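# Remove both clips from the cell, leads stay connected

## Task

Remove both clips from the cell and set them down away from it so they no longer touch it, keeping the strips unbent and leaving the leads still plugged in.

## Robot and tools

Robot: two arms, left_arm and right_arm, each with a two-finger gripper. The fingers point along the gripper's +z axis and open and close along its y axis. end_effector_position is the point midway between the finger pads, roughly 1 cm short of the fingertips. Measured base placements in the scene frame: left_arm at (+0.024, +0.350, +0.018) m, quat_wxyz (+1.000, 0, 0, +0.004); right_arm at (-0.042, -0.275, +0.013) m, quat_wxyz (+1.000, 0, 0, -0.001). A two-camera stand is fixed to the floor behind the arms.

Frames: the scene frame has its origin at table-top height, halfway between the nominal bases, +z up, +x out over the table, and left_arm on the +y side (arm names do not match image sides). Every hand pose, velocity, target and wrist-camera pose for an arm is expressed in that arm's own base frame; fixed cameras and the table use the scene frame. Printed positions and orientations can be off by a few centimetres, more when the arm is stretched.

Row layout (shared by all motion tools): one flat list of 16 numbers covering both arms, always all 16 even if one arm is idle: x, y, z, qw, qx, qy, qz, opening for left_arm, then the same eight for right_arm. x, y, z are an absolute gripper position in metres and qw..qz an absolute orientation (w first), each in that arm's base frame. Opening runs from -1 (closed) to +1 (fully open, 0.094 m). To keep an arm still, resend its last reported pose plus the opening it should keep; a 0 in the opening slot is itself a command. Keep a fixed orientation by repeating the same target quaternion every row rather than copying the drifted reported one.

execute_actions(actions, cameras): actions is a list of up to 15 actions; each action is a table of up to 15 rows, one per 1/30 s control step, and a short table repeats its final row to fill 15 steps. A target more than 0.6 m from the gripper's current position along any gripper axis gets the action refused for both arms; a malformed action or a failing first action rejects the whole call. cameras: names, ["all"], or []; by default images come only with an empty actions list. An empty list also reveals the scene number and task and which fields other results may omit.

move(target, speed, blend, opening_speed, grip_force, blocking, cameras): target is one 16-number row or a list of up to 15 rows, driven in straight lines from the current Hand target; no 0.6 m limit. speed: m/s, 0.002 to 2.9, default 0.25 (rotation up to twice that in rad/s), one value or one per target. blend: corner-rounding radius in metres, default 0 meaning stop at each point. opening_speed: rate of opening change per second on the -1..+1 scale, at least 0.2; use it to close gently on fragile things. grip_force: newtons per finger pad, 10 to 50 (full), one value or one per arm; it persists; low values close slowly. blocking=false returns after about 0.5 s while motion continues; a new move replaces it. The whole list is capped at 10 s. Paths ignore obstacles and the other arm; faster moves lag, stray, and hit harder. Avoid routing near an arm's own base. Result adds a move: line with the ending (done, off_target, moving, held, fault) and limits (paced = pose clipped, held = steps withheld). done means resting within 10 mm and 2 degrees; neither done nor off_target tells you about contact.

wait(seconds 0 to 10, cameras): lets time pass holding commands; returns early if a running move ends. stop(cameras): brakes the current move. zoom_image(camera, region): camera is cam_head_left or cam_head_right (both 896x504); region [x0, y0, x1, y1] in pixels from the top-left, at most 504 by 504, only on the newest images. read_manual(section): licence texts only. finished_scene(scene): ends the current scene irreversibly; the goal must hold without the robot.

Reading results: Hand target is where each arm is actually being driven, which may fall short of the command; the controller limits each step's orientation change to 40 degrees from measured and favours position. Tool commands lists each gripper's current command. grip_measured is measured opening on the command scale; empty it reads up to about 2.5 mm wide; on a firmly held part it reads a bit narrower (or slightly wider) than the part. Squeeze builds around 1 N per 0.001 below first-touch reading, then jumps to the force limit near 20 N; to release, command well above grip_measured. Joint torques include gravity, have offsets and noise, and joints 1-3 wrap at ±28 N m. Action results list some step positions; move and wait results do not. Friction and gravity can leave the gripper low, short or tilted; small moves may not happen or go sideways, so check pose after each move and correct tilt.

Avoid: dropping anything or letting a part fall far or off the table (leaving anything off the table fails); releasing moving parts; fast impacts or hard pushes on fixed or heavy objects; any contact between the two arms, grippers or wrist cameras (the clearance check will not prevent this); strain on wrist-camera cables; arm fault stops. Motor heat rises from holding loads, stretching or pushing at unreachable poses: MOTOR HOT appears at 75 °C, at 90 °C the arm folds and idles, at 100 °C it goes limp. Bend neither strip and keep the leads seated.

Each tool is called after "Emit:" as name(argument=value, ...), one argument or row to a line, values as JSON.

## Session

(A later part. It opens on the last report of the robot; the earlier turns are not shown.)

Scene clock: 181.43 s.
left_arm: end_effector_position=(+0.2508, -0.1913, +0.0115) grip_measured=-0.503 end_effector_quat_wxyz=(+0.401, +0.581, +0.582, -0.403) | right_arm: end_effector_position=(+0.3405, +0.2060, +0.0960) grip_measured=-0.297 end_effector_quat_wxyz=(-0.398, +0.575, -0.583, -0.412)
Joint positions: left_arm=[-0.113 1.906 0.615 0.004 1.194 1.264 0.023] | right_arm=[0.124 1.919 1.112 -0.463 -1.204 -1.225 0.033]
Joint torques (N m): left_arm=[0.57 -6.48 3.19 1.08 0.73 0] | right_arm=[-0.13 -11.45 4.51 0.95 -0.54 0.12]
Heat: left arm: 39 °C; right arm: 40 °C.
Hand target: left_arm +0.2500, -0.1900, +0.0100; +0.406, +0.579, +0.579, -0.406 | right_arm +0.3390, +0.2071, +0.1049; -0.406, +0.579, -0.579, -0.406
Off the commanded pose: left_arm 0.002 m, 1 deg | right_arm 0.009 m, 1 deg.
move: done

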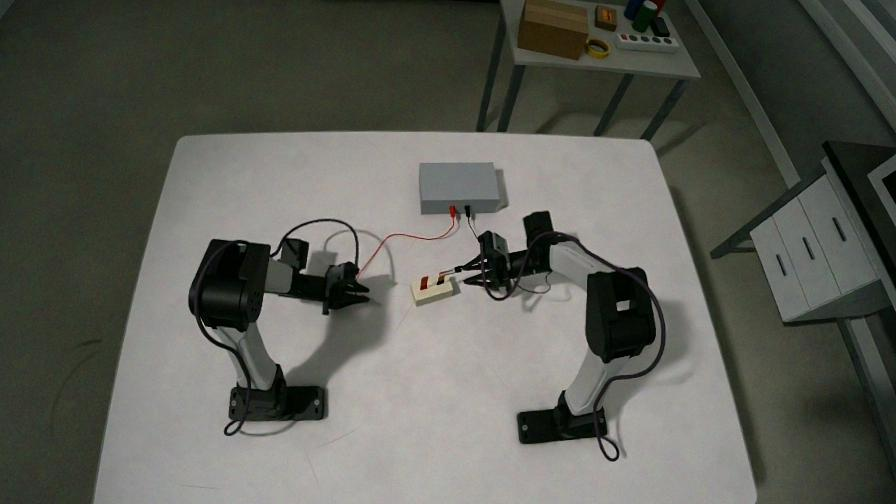

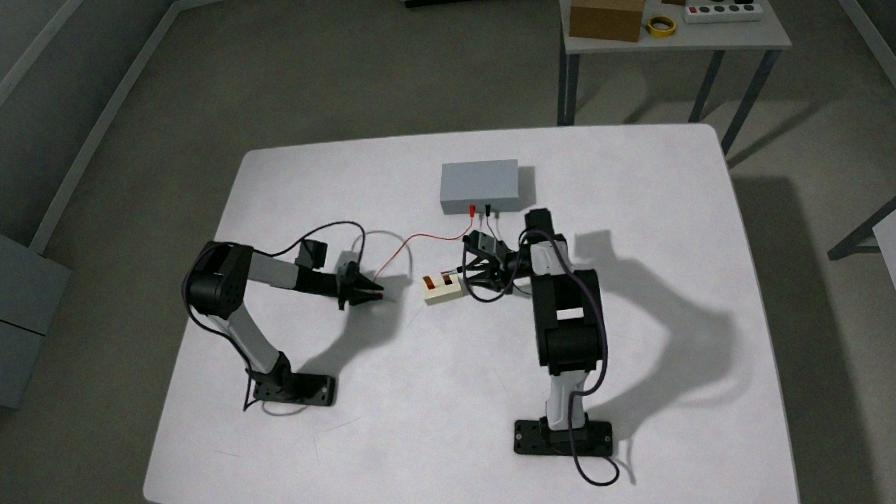

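Emit:
move(
  target=[
    [0.25,-0.19,0.01,0.406,0.579,0.579,-0.406,-0.5,0.339,0.18,0.105,0.406,-0.579,0.579,0.406,-0.2],
    [0.25,-0.17,0.012,0.406,0.579,0.579,-0.406,-0.5,0.362,0.187,0.105,0.349,-0.65,0.498,0.456,-0.2],
    [0.25,-0.15,0.04,0.406,0.579,0.579,-0.406,-0.5,0.3565,0.206,0.105,0.349,-0.65,0.498,0.456,-0.2],
  ],
  speed=0.08,
  cameras=["all"],
)

Emit:
zoom_image(
  camera="cam_head_left",
  region=[340, 220, 520, 340],
)

Emit:
zoom_image(
  camera="cam_head_right",
  region=[340, 220, 520, 340],
)

Scene clock: 198.77 s.
left_arm: end_effector_position=(+0.2452, -0.1513, +0.0350) grip_measured=-0.503 end_effector_quat_wxyz=(+0.398, +0.579, +0.583, -0.408) | right_arm: end_effector_position=(+0.3574, +0.2045, +0.0944) grip_measured=-0.203 end_effector_quat_wxyz=(-0.341, +0.652, -0.499, -0.457)
Joint positions: left_arm=[0.047 1.877 0.746 -0.591 1.209 1.717 0.023] | right_arm=[0.118 2.304 1.714 -1.381 -1.182 -1.988 0.037]
Joint torques (N m): left_arm=[0.55 -7.83 5.12 -0.06 0.71 0.01] | right_arm=[-0.24 -13.5 4.12 -0.4 -0.69 0.06]
Heat: left arm: 39 °C; right arm: 39 °C.
Hand target: left_arm +0.2500, -0.1500, +0.0399; +0.406, +0.579, +0.579, -0.406 | right_arm +0.3565, +0.2059, +0.1049; -0.349, +0.650, -0.498, -0.456
Off the commanded pose: left_arm 0.007 m, 1 deg | right_arm 0.011 m, 1 deg.
move: off_target (right_arm)

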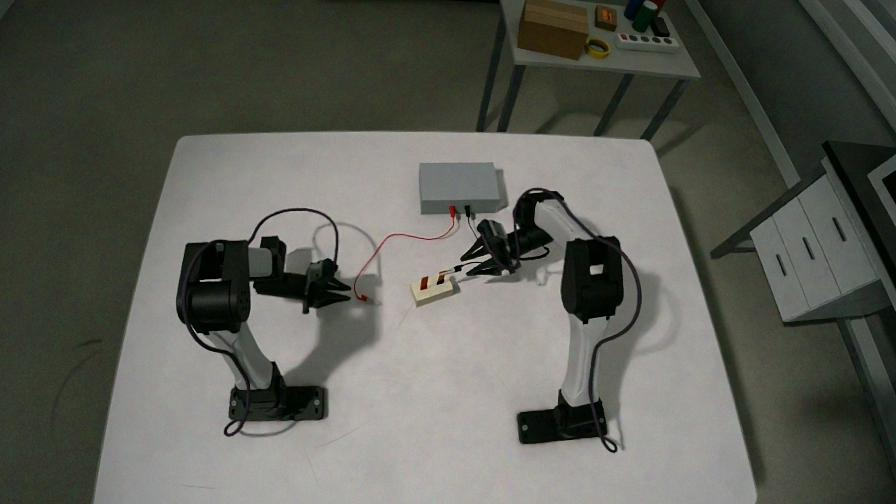

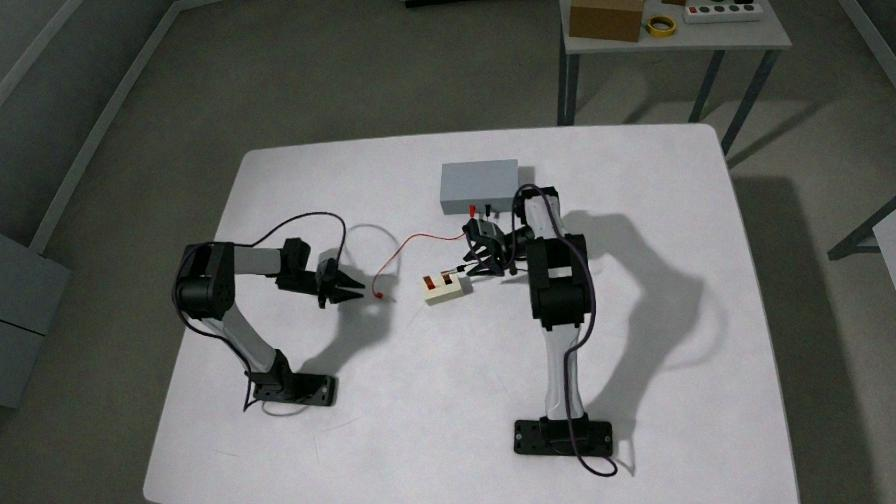

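Scaled by 2.800 from the camera's 896x504 image, which has a finer 1280x720 frame.

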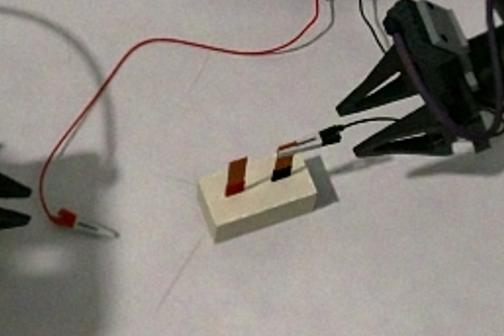

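Scaled by 2.800 from the camera's 896x504 image, which has a finer 1280x720 frame.

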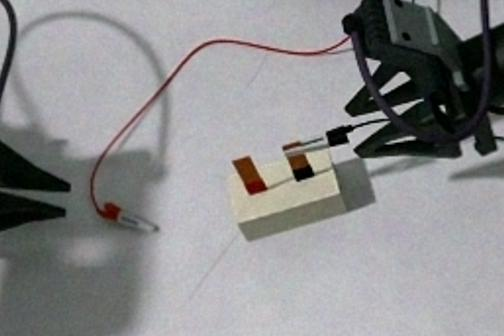

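Emit:
move(
  target=[0.25,-0.15,0.04,0.406,0.579,0.579,-0.406,-0.5,0.347,0.239,0.107,0.349,-0.65,0.498,0.456,-0.2],
  speed=0.05,
  cameras=["all"],
)

Emit:
zoom_image(
  camera="cam_head_left",
  region=[400, 240, 500, 310],
)

Emit:
zoom_image(
  camera="cam_head_right",
  region=[400, 240, 500, 310],
)

Scene clock: 207.10 s.
left_arm: end_effector_position=(+0.2450, -0.1514, +0.0350) grip_measured=-0.503 end_effector_quat_wxyz=(+0.398, +0.579, +0.582, -0.408) | right_arm: end_effector_position=(+0.3483, +0.2372, +0.0914) grip_measured=-0.203 end_effector_quat_wxyz=(-0.337, +0.650, -0.504, -0.458)
Joint positions: left_arm=[0.047 1.877 0.746 -0.593 1.209 1.718 0.023] | right_arm=[0.203 2.235 1.604 -1.138 -1.202 -1.758 0.037]
Joint torques (N m): left_arm=[0.58 -7.8 5.15 -0.06 0.72 0.02] | right_arm=[-0.08 -14.26 4.33 -0.05 -0.7 0.08]
Motor temperatures (°C): left_arm=[23 39 32 32 24 24 25] | right_arm=[24 38 35 38 22 23 25]
Heat: left arm: 39 °C; right arm: 38 °C.
Hand target: left_arm +0.2500, -0.1500, +0.0399; +0.406, +0.579, +0.579, -0.406 | right_arm +0.3469, +0.2390, +0.1068; -0.349, +0.650, -0.497, -0.456
Off the commanded pose: left_arm 0.007 m, 1 deg | right_arm 0.016 m, 2 deg.
move: off_target (right_arm)

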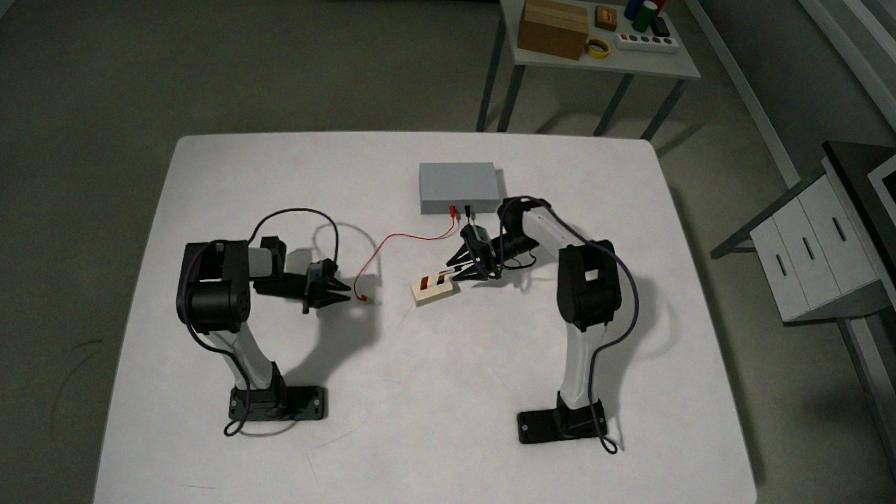

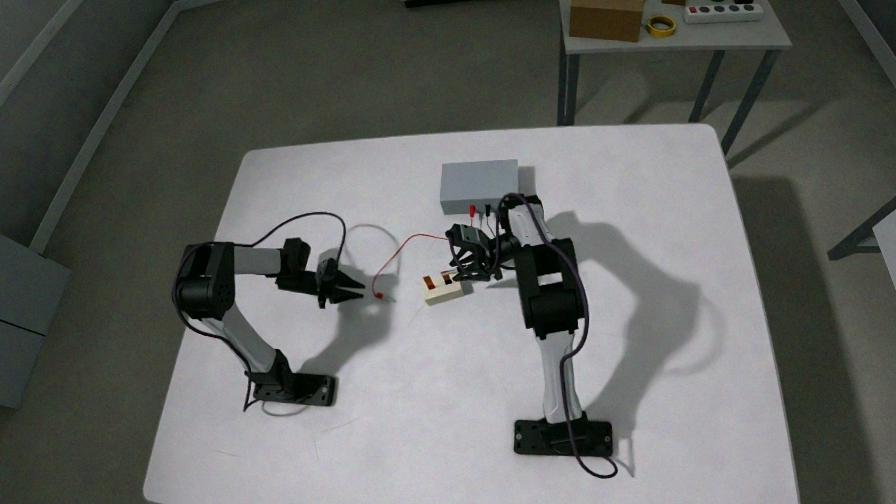

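Scaled by 5.040 from the camera's 896x504 image, which has a finer 1280x720 frame.

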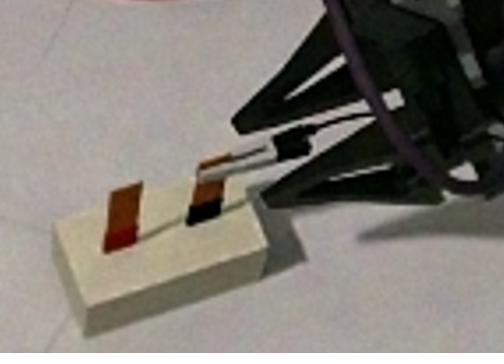

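Scaled by 5.040 from the camera's 896x504 image, which has a finer 1280x720 frame.

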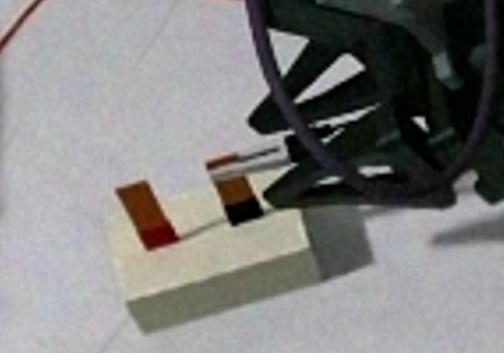

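Emit:
move(
  target=[
    [0.25,-0.15,0.04,0.406,0.579,0.579,-0.406,-0.5,0.342,0.239,0.116,0.349,-0.65,0.498,0.456,-0.2],
    [0.25,-0.15,0.04,0.406,0.579,0.579,-0.406,-0.5,0.342,0.239,0.116,0.349,-0.65,0.498,0.456,-0.7],
  ],
  speed=0.05,
  opening_speed=0.4,
  cameras=["all"],
)

Emit:
zoom_image(
  camera="cam_head_left",
  region=[400, 240, 500, 310],
)

Emit:
zoom_image(
  camera="cam_head_right",
  region=[400, 240, 500, 310],
)

Scene clock: 219.97 s.
left_arm: end_effector_position=(+0.2450, -0.1514, +0.0350) grip_measured=-0.503 end_effector_quat_wxyz=(+0.398, +0.579, +0.582, -0.408) | right_arm: end_effector_position=(+0.3459, +0.2368, +0.1013) grip_measured=-0.697 end_effector_quat_wxyz=(-0.341, +0.652, -0.502, -0.455)
Joint positions: left_arm=[0.047 1.877 0.746 -0.593 1.209 1.718 0.023] | right_arm=[0.203 2.2 1.59 -1.138 -1.203 -1.747 0.014]
Joint torques (N m): left_arm=[0.54 -7.77 5.15 -0.05 0.72 0.01] | right_arm=[0.18 -14.16 4.48 -0.16 -0.69 0.03]
Motor temperatures (°C): left_arm=[23 40 32 32 24 24 24] | right_arm=[24 43 35 37 22 23 25]
Heat: left arm: 40 °C; right arm: 43 °C.
Hand target: left_arm +0.2500, -0.1500, +0.0399; +0.406, +0.579, +0.579, -0.406 | right_arm +0.3421, +0.2391, +0.1157; -0.349, +0.650, -0.498, -0.456
Off the commanded pose: left_arm 0.007 m, 1 deg | right_arm 0.015 m, 1 deg.
move: off_target (right_arm); target 2's new opening was sent with right_arm's hand 0.015 m and 1 deg from that target

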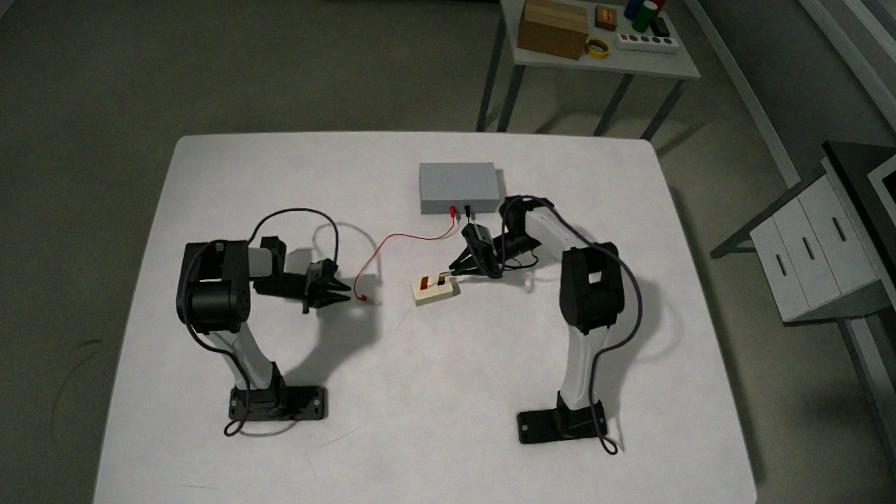

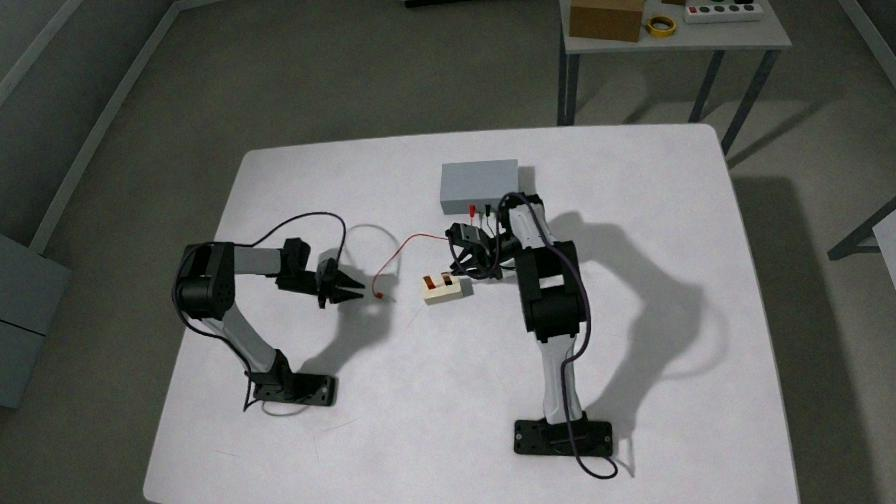

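Scaled by 5.040 from the camera's 896x504 image, which has a finer 1280x720 frame.

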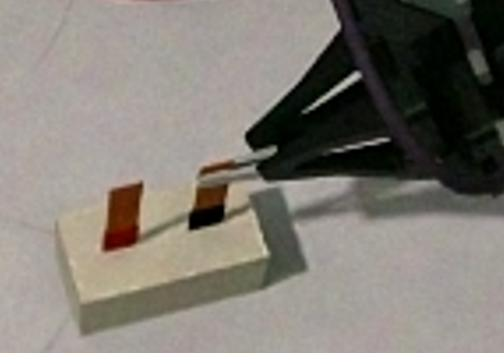

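Scaled by 5.040 from the camera's 896x504 image, which has a finer 1280x720 frame.

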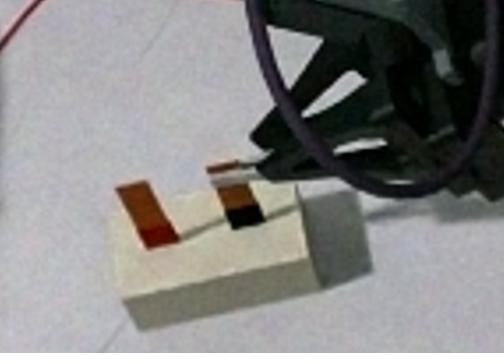

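Emit:
move(
  target=[
    [0.25,-0.15,0.04,0.406,0.579,0.579,-0.406,-0.5,0.344,0.239,0.116,0.349,-0.65,0.498,0.456,-0.98],
    [0.25,-0.15,0.04,0.406,0.579,0.579,-0.406,-0.5,0.354,0.2,0.116,0.349,-0.65,0.498,0.456,-0.98],
  ],
  speed=0.04,
  opening_speed=0.3,
  cameras=["all"],
)

Emit:
zoom_image(
  camera="cam_head_left",
  region=[400, 240, 500, 310],
)

Scene clock: 228.50 s.
left_arm: end_effector_position=(+0.2450, -0.1514, +0.0350) grip_measured=-0.503 end_effector_quat_wxyz=(+0.398, +0.579, +0.582, -0.408) | right_arm: end_effector_position=(+0.3527, +0.2015, +0.1158) grip_measured=-0.977 end_effector_quat_wxyz=(-0.354, +0.651, -0.496, -0.453)
Joint positions: left_arm=[0.047 1.877 0.746 -0.593 1.209 1.718 0.023] | right_arm=[0.109 2.241 1.69 -1.404 -1.196 -1.993 0.001]
Joint torques (N m): left_arm=[0.55 -7.8 5.15 -0.06 0.72 0.02] | right_arm=[-0.61 -9.24 7.27 -0.83 -0.46 -0.2]
Heat: left arm: 40 °C; right arm: 43 °C.
Hand target: left_arm +0.2500, -0.1500, +0.0399; +0.406, +0.579, +0.579, -0.406 | right_arm +0.3540, +0.2001, +0.1161; -0.350, +0.650, -0.498, -0.455
Off the commanded pose: left_arm 0.007 m, 1 deg | right_arm 0.002 m, 1 deg.
move: done

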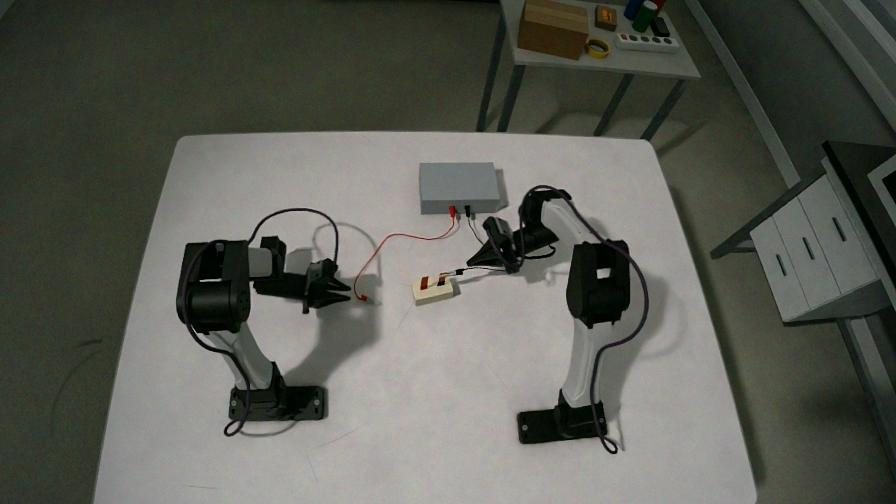

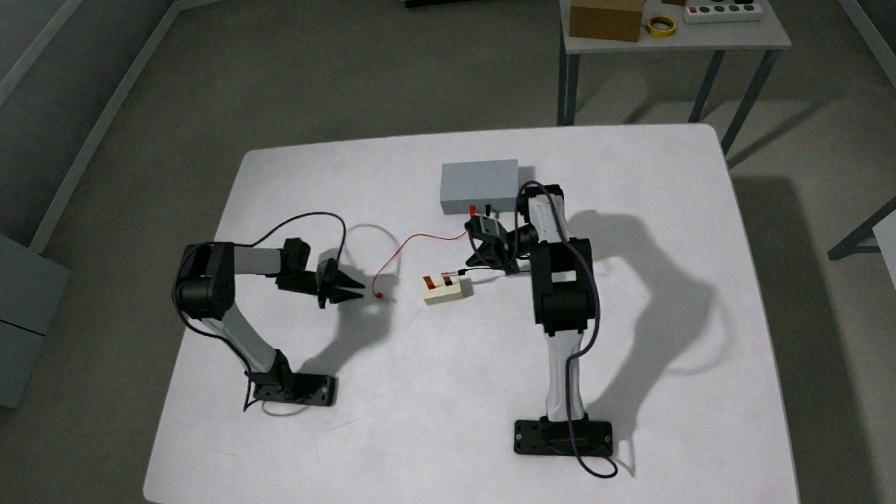

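Scaled by 5.040 from the camera's 896x504 image, which has a finer 1280x720 frame.

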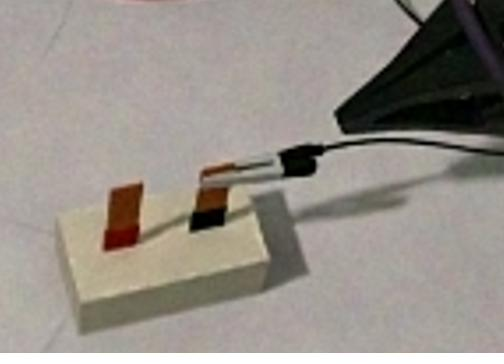

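Emit:
move(
  target=[
    [0.25,-0.15,0.04,0.406,0.579,0.579,-0.406,-0.5,0.35,0.197,0.109,0.349,-0.65,0.498,0.456,-0.2],
    [0.25,-0.15,0.04,0.406,0.579,0.579,-0.406,-0.5,0.340,0.241,0.110,0.349,-0.65,0.498,0.456,-0.2],
    [0.25,-0.15,0.04,0.406,0.579,0.579,-0.406,-0.5,0.340,0.241,0.110,0.349,-0.65,0.498,0.456,-0.7],
  ],
  speed=0.06,
  opening_speed=0.5,
  cameras=["all"],
)

Emit:
zoom_image(
  camera="cam_head_left",
  region=[400, 240, 500, 310],
)

Emit:
zoom_image(
  camera="cam_head_right",
  region=[400, 240, 500, 310],
)

Scene clock: 244.27 s.
left_arm: end_effector_position=(+0.2450, -0.1514, +0.0350) grip_measured=-0.503 end_effector_quat_wxyz=(+0.398, +0.579, +0.582, -0.408) | right_arm: end_effector_position=(+0.3422, +0.2395, +0.0948) grip_measured=-0.697 end_effector_quat_wxyz=(-0.338, +0.651, -0.503, -0.457)
Joint positions: left_arm=[0.047 1.877 0.746 -0.593 1.209 1.718 0.023] | right_arm=[0.211 2.199 1.561 -1.102 -1.204 -1.73 0.014]
Joint torques (N m): left_arm=[0.55 -7.77 5.14 -0.06 0.72 0.02] | right_arm=[-0.29 -14.16 4.19 0 -0.75 0.05]
Heat: left arm: 40 °C; right arm: 43 °C.
Hand target: left_arm +0.2500, -0.1500, +0.0399; +0.406, +0.579, +0.579, -0.406 | right_arm +0.3400, +0.2411, +0.1097; -0.349, +0.650, -0.498, -0.456
Off the commanded pose: left_arm 0.007 m, 1 deg | right_arm 0.015 m, 1 deg.
move: off_target (right_arm); target 3's new opening was sent with right_arm's hand 0.015 m and 2 deg from that target

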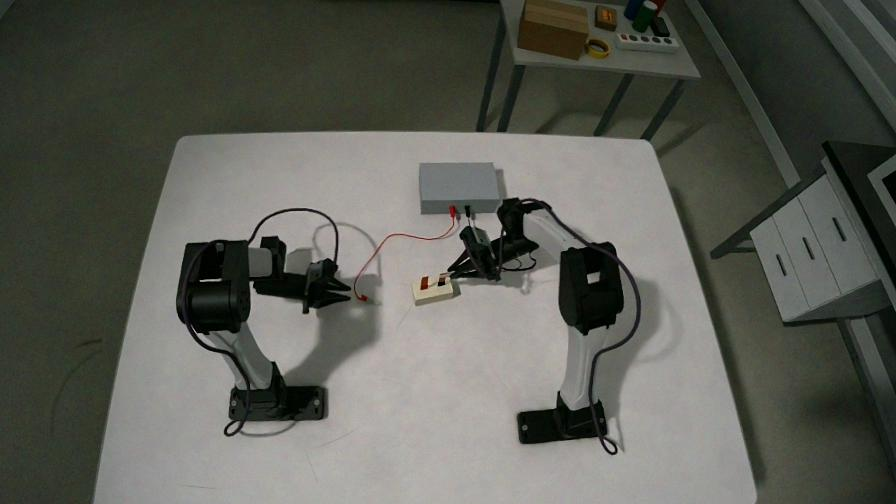

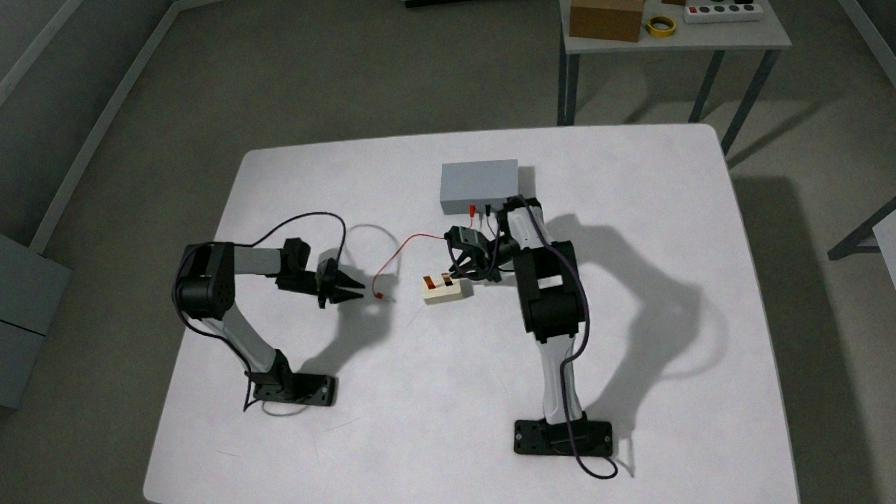

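Scaled by 5.040 from the camera's 896x504 image, which has a finer 1280x720 frame.

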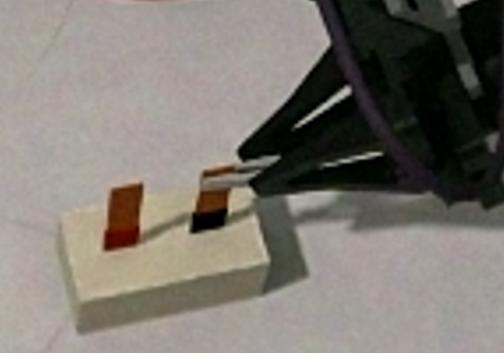

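Scaled by 5.040 from the camera's 896x504 image, which has a finer 1280x720 frame.

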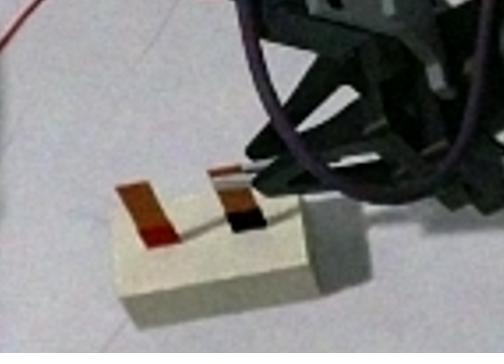

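Close only first.

Emit:
move(
  target=[0.25,-0.15,0.04,0.406,0.579,0.579,-0.406,-0.5,0.340,0.241,0.110,0.349,-0.65,0.498,0.456,-0.95],
  opening_speed=0.3,
  cameras=["all"],
)

Emit:
zoom_image(
  camera="cam_head_left",
  region=[400, 240, 500, 310],
)

Scene clock: 251.30 s.
left_arm: end_effector_position=(+0.2450, -0.1514, +0.0350) grip_measured=-0.503 end_effector_quat_wxyz=(+0.398, +0.579, +0.582, -0.408) | right_arm: end_effector_position=(+0.3428, +0.2397, +0.0948) grip_measured=-0.806 end_effector_quat_wxyz=(-0.339, +0.651, -0.503, -0.456)
Joint positions: left_arm=[0.047 1.877 0.746 -0.593 1.209 1.718 0.023] | right_arm=[0.211 2.199 1.561 -1.098 -1.205 -1.729 0.009]
Joint torques (N m): left_arm=[0.54 -7.83 5.15 -0.06 0.72 0.01] | right_arm=[-0.02 -13.97 4.36 -0.02 -0.69 0.1]
Heat: left arm: 40 °C; right arm: 43 °C.
Hand target: left_arm +0.2500, -0.1500, +0.0399; +0.406, +0.579, +0.579, -0.406 | right_arm +0.3400, +0.2411, +0.1097; -0.349, +0.650, -0.498, -0.456
Off the commanded pose: left_arm 0.007 m, 1 deg | right_arm 0.015 m, 1 deg.
move: off_target (right_arm)

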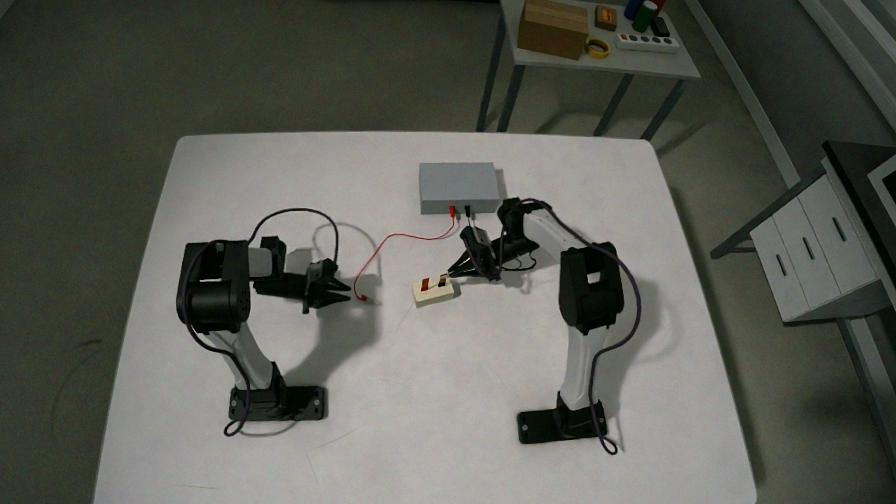

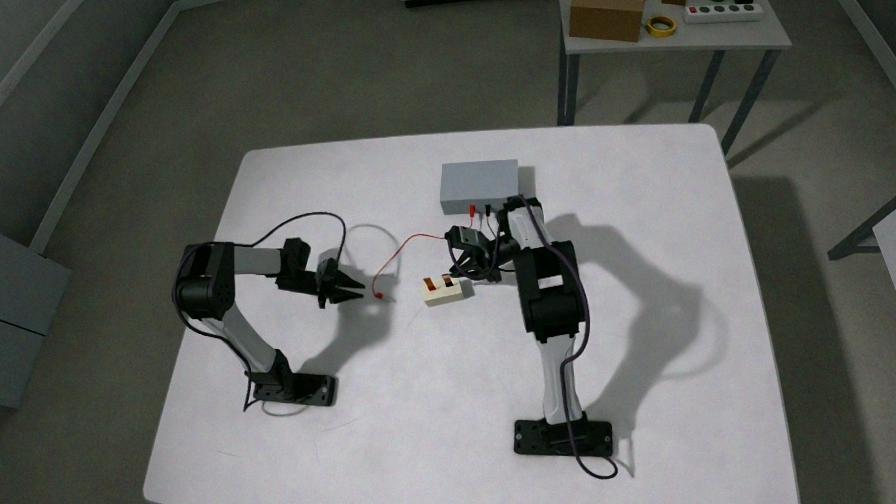

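Scaled by 5.040 from the camera's 896x504 image, which has a finer 1280x720 frame.

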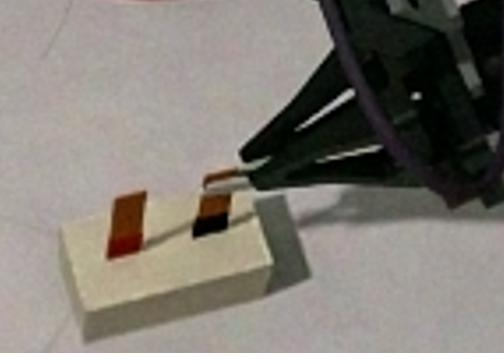

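Emit:
move(
  target=[0.25,-0.15,0.04,0.406,0.579,0.579,-0.406,-0.5,0.352,0.202,0.104,0.349,-0.65,0.498,0.456,-0.95],
  speed=0.04,
  cameras=["all"],
)

Emit:
zoom_image(
  camera="cam_head_left",
  region=[400, 240, 500, 310],
)

Scene clock: 258.03 s.
left_arm: end_effector_position=(+0.2450, -0.1514, +0.0350) grip_measured=-0.503 end_effector_quat_wxyz=(+0.398, +0.579, +0.582, -0.408) | right_arm: end_effector_position=(+0.3505, +0.2036, +0.1037) grip_measured=-0.807 end_effector_quat_wxyz=(-0.354, +0.651, -0.496, -0.453)
Joint positions: left_arm=[0.047 1.877 0.746 -0.593 1.209 1.718 0.023] | right_arm=[0.115 2.246 1.65 -1.346 -1.197 -1.978 0.009]
Joint torques (N m): left_arm=[0.58 -7.8 5.14 -0.06 0.72 0.02] | right_arm=[-0.73 -9.42 7.21 -0.79 -0.47 -0.17]
Heat: left arm: 40 °C; right arm: 43 °C.
Hand target: left_arm +0.2500, -0.1500, +0.0399; +0.406, +0.579, +0.579, -0.406 | right_arm +0.3520, +0.2021, +0.1041; -0.349, +0.650, -0.498, -0.455
Off the commanded pose: left_arm 0.007 m, 1 deg | right_arm 0.002 m, 1 deg.
move: done

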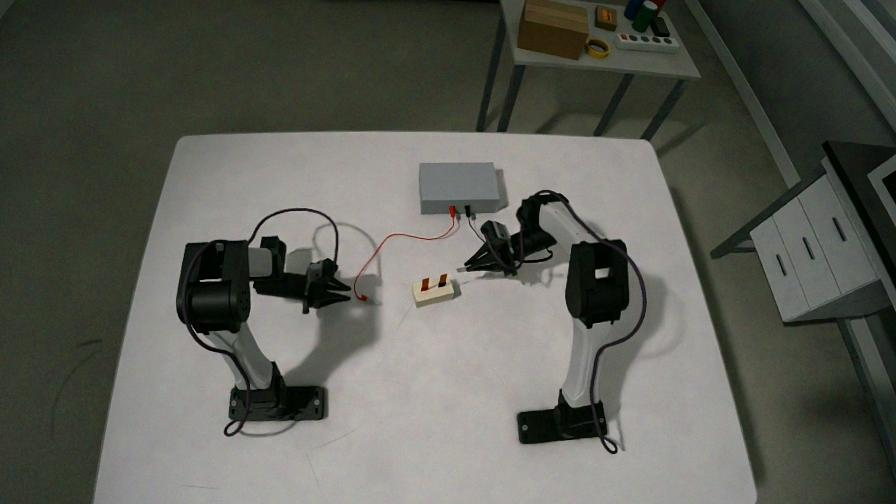

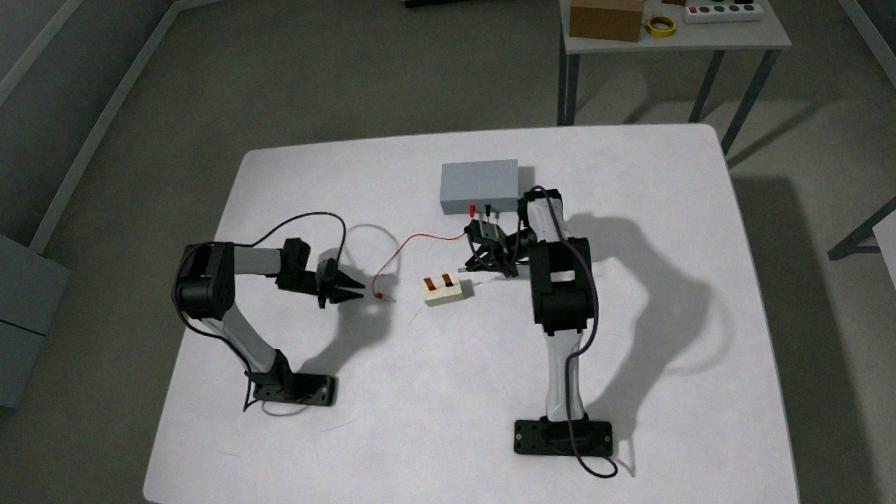

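Scaled by 5.040 from the camera's 896x504 image, which has a finer 1280x720 frame.

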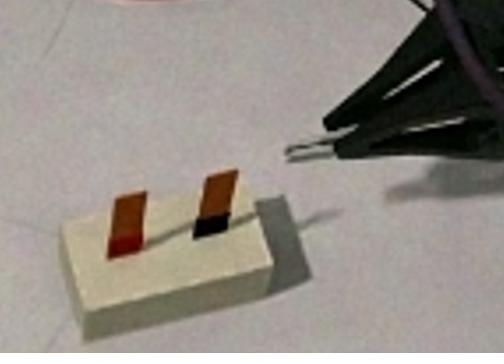

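Off. Set it down away.

Emit:
move(
  target=[
    [0.25,-0.15,0.04,0.406,0.579,0.579,-0.406,-0.5,0.36,0.13,0.07,0.349,-0.65,0.498,0.456,-0.95],
    [0.25,-0.15,0.04,0.406,0.579,0.579,-0.406,-0.5,0.36,0.13,0.022,0.349,-0.65,0.498,0.456,-0.95],
    [0.25,-0.15,0.04,0.406,0.579,0.579,-0.406,-0.5,0.36,0.13,0.022,0.349,-0.65,0.498,0.456,-0.4],
    [0.25,-0.15,0.04,0.406,0.579,0.579,-0.406,-0.5,0.37,0.09,0.03,0.349,-0.65,0.498,0.456,-0.4],
  ],
  speed=0.1,
  opening_speed=0.5,
  cameras=["all"],
)

Emit:
zoom_image(
  camera="cam_head_left",
  region=[400, 200, 580, 320],
)

Scene clock: 269.17 s.
left_arm: end_effector_position=(+0.2450, -0.1514, +0.0350) grip_measured=-0.503 end_effector_quat_wxyz=(+0.398, +0.579, +0.582, -0.408) | right_arm: end_effector_position=(+0.3689, +0.0915, +0.0239) grip_measured=-0.403 end_effector_quat_wxyz=(-0.340, +0.623, -0.580, -0.401)
Joint positions: left_arm=[0.047 1.877 0.746 -0.593 1.209 1.718 0.023] | right_arm=[-0.161 2.38 1.603 -1.296 -1.034 -2.094 0.028]
Joint torques (N m): left_arm=[0.55 -7.82 5.19 -0.05 0.71 0.02] | right_arm=[-0.57 -11.07 6.35 -1.05 -0.37 -0.18]
Heat: left arm: 40 °C; right arm: 42 °C.
Hand target: left_arm +0.2500, -0.1500, +0.0399; +0.406, +0.579, +0.579, -0.406 | right_arm +0.3700, +0.0904, +0.0299; -0.338, +0.626, -0.578, -0.400
Off the commanded pose: left_arm 0.007 m, 1 deg | right_arm 0.006 m, 12 deg.
joint sent to its limit (right arm) — joint 6 (wrist roll), lower limit. The joint targets are off in orientation, not in position.
move: off_target (right_arm); target 3's new opening was sent with right_arm's hand 0.005 m and 7 deg from that target

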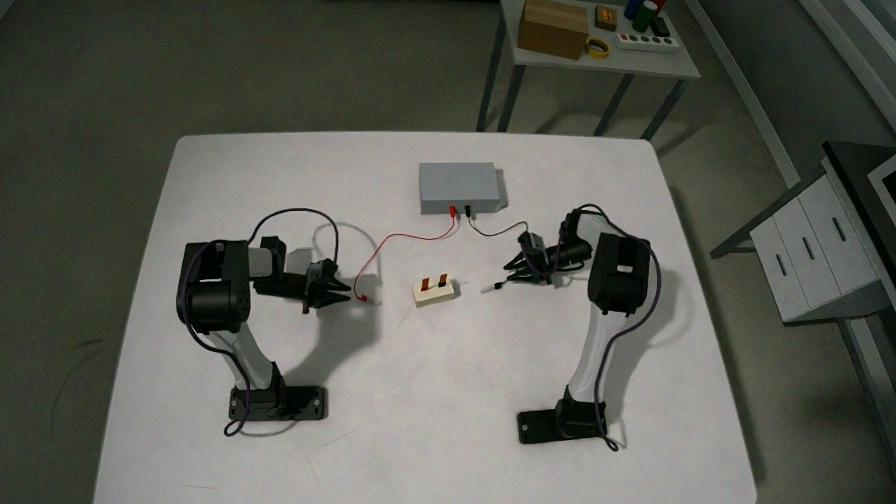

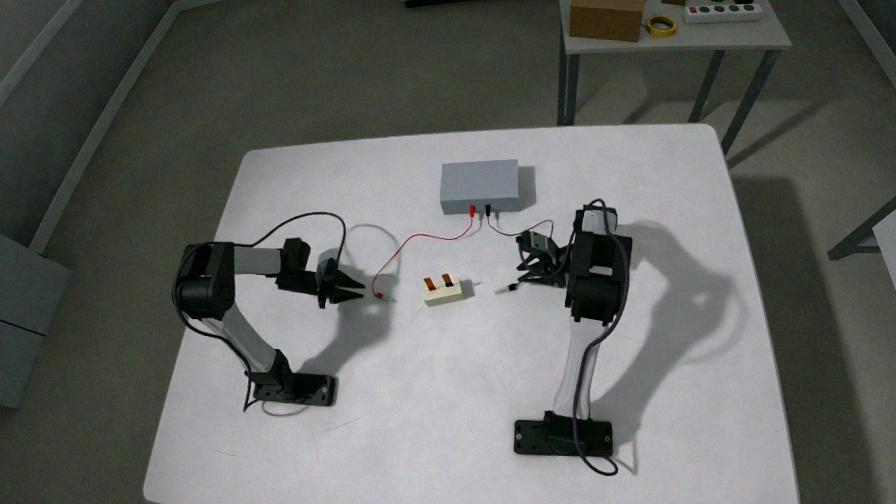

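Scaled by 2.800 from the camera's 896x504 image, which has a finer 1280x720 frame.

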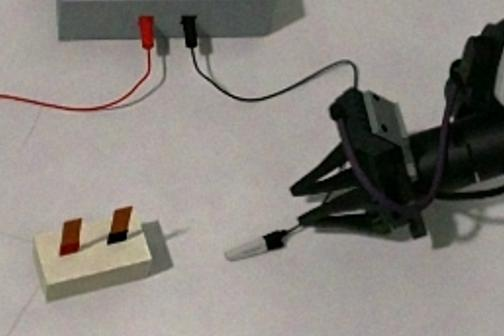

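Emit:
move(
  target=[0.25,-0.15,0.04,0.406,0.579,0.579,-0.406,-0.5,0.355,0.03,0.035,0.338,-0.626,0.578,0.4,0.3],
  speed=0.1,
  cameras=["all"],
)

Emit:
zoom_image(
  camera="cam_head_left",
  region=[420, 200, 600, 320],
)

Scene clock: 278.90 s.
left_arm: end_effector_position=(+0.2450, -0.1514, +0.0350) grip_measured=-0.503 end_effector_quat_wxyz=(+0.398, +0.579, +0.582, -0.408) | right_arm: end_effector_position=(+0.3596, +0.0300, +0.0224) grip_measured=+0.297 end_effector_quat_wxyz=(-0.324, +0.600, -0.632, -0.367)
Joint positions: left_arm=[0.047 1.877 0.746 -0.593 1.209 1.718 0.023] | right_arm=[-0.314 2.331 1.563 -1.314 -0.931 -2.094 0.061]
Joint torques (N m): left_arm=[0.54 -7.82 5.15 -0.06 0.72 0.02] | right_arm=[-0.34 -13.81 4.01 -1.15 -0.34 -0.25]
Heat: left arm: 40 °C; right arm: 43 °C.
Hand target: left_arm +0.2500, -0.1500, +0.0399; +0.406, +0.579, +0.579, -0.406 | right_arm +0.3552, +0.0305, +0.0345; -0.322, +0.605, -0.630, -0.365
Off the commanded pose: left_arm 0.007 m, 1 deg | right_arm 0.013 m, 8 deg.
joint sent to its limit (right arm) — joint 6 (wrist roll), lower limit. The joint targets are off in orientation, not in position.
move: off_target (right_arm)

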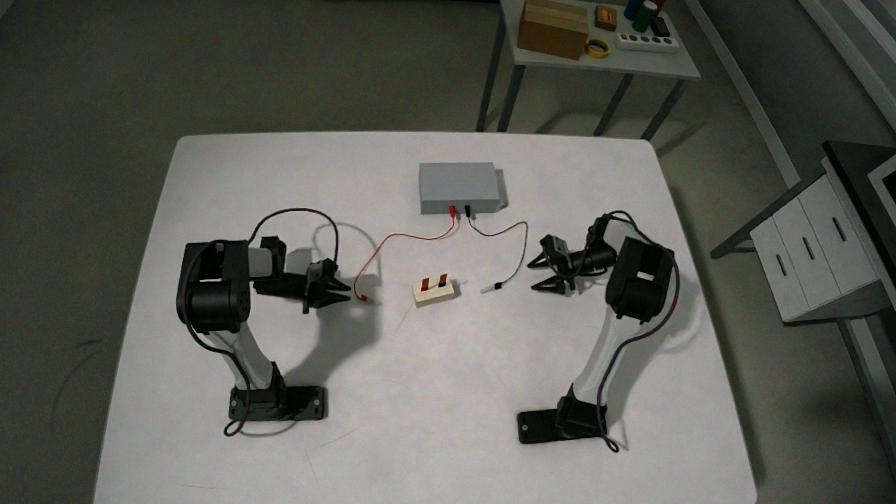

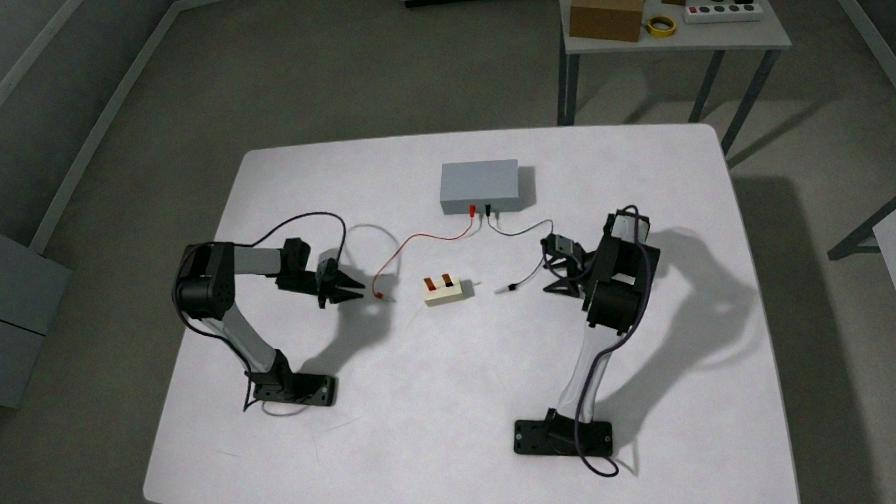

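Scaled by 2.800 from the camera's 896x504 image, which has a finer 1280x720 frame.

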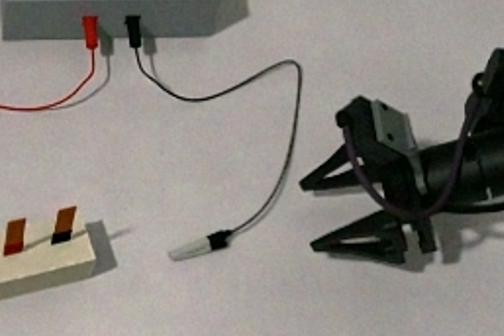

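Emit:
finished_scene(
  scene=1,
)

The scene is finished: the task was done.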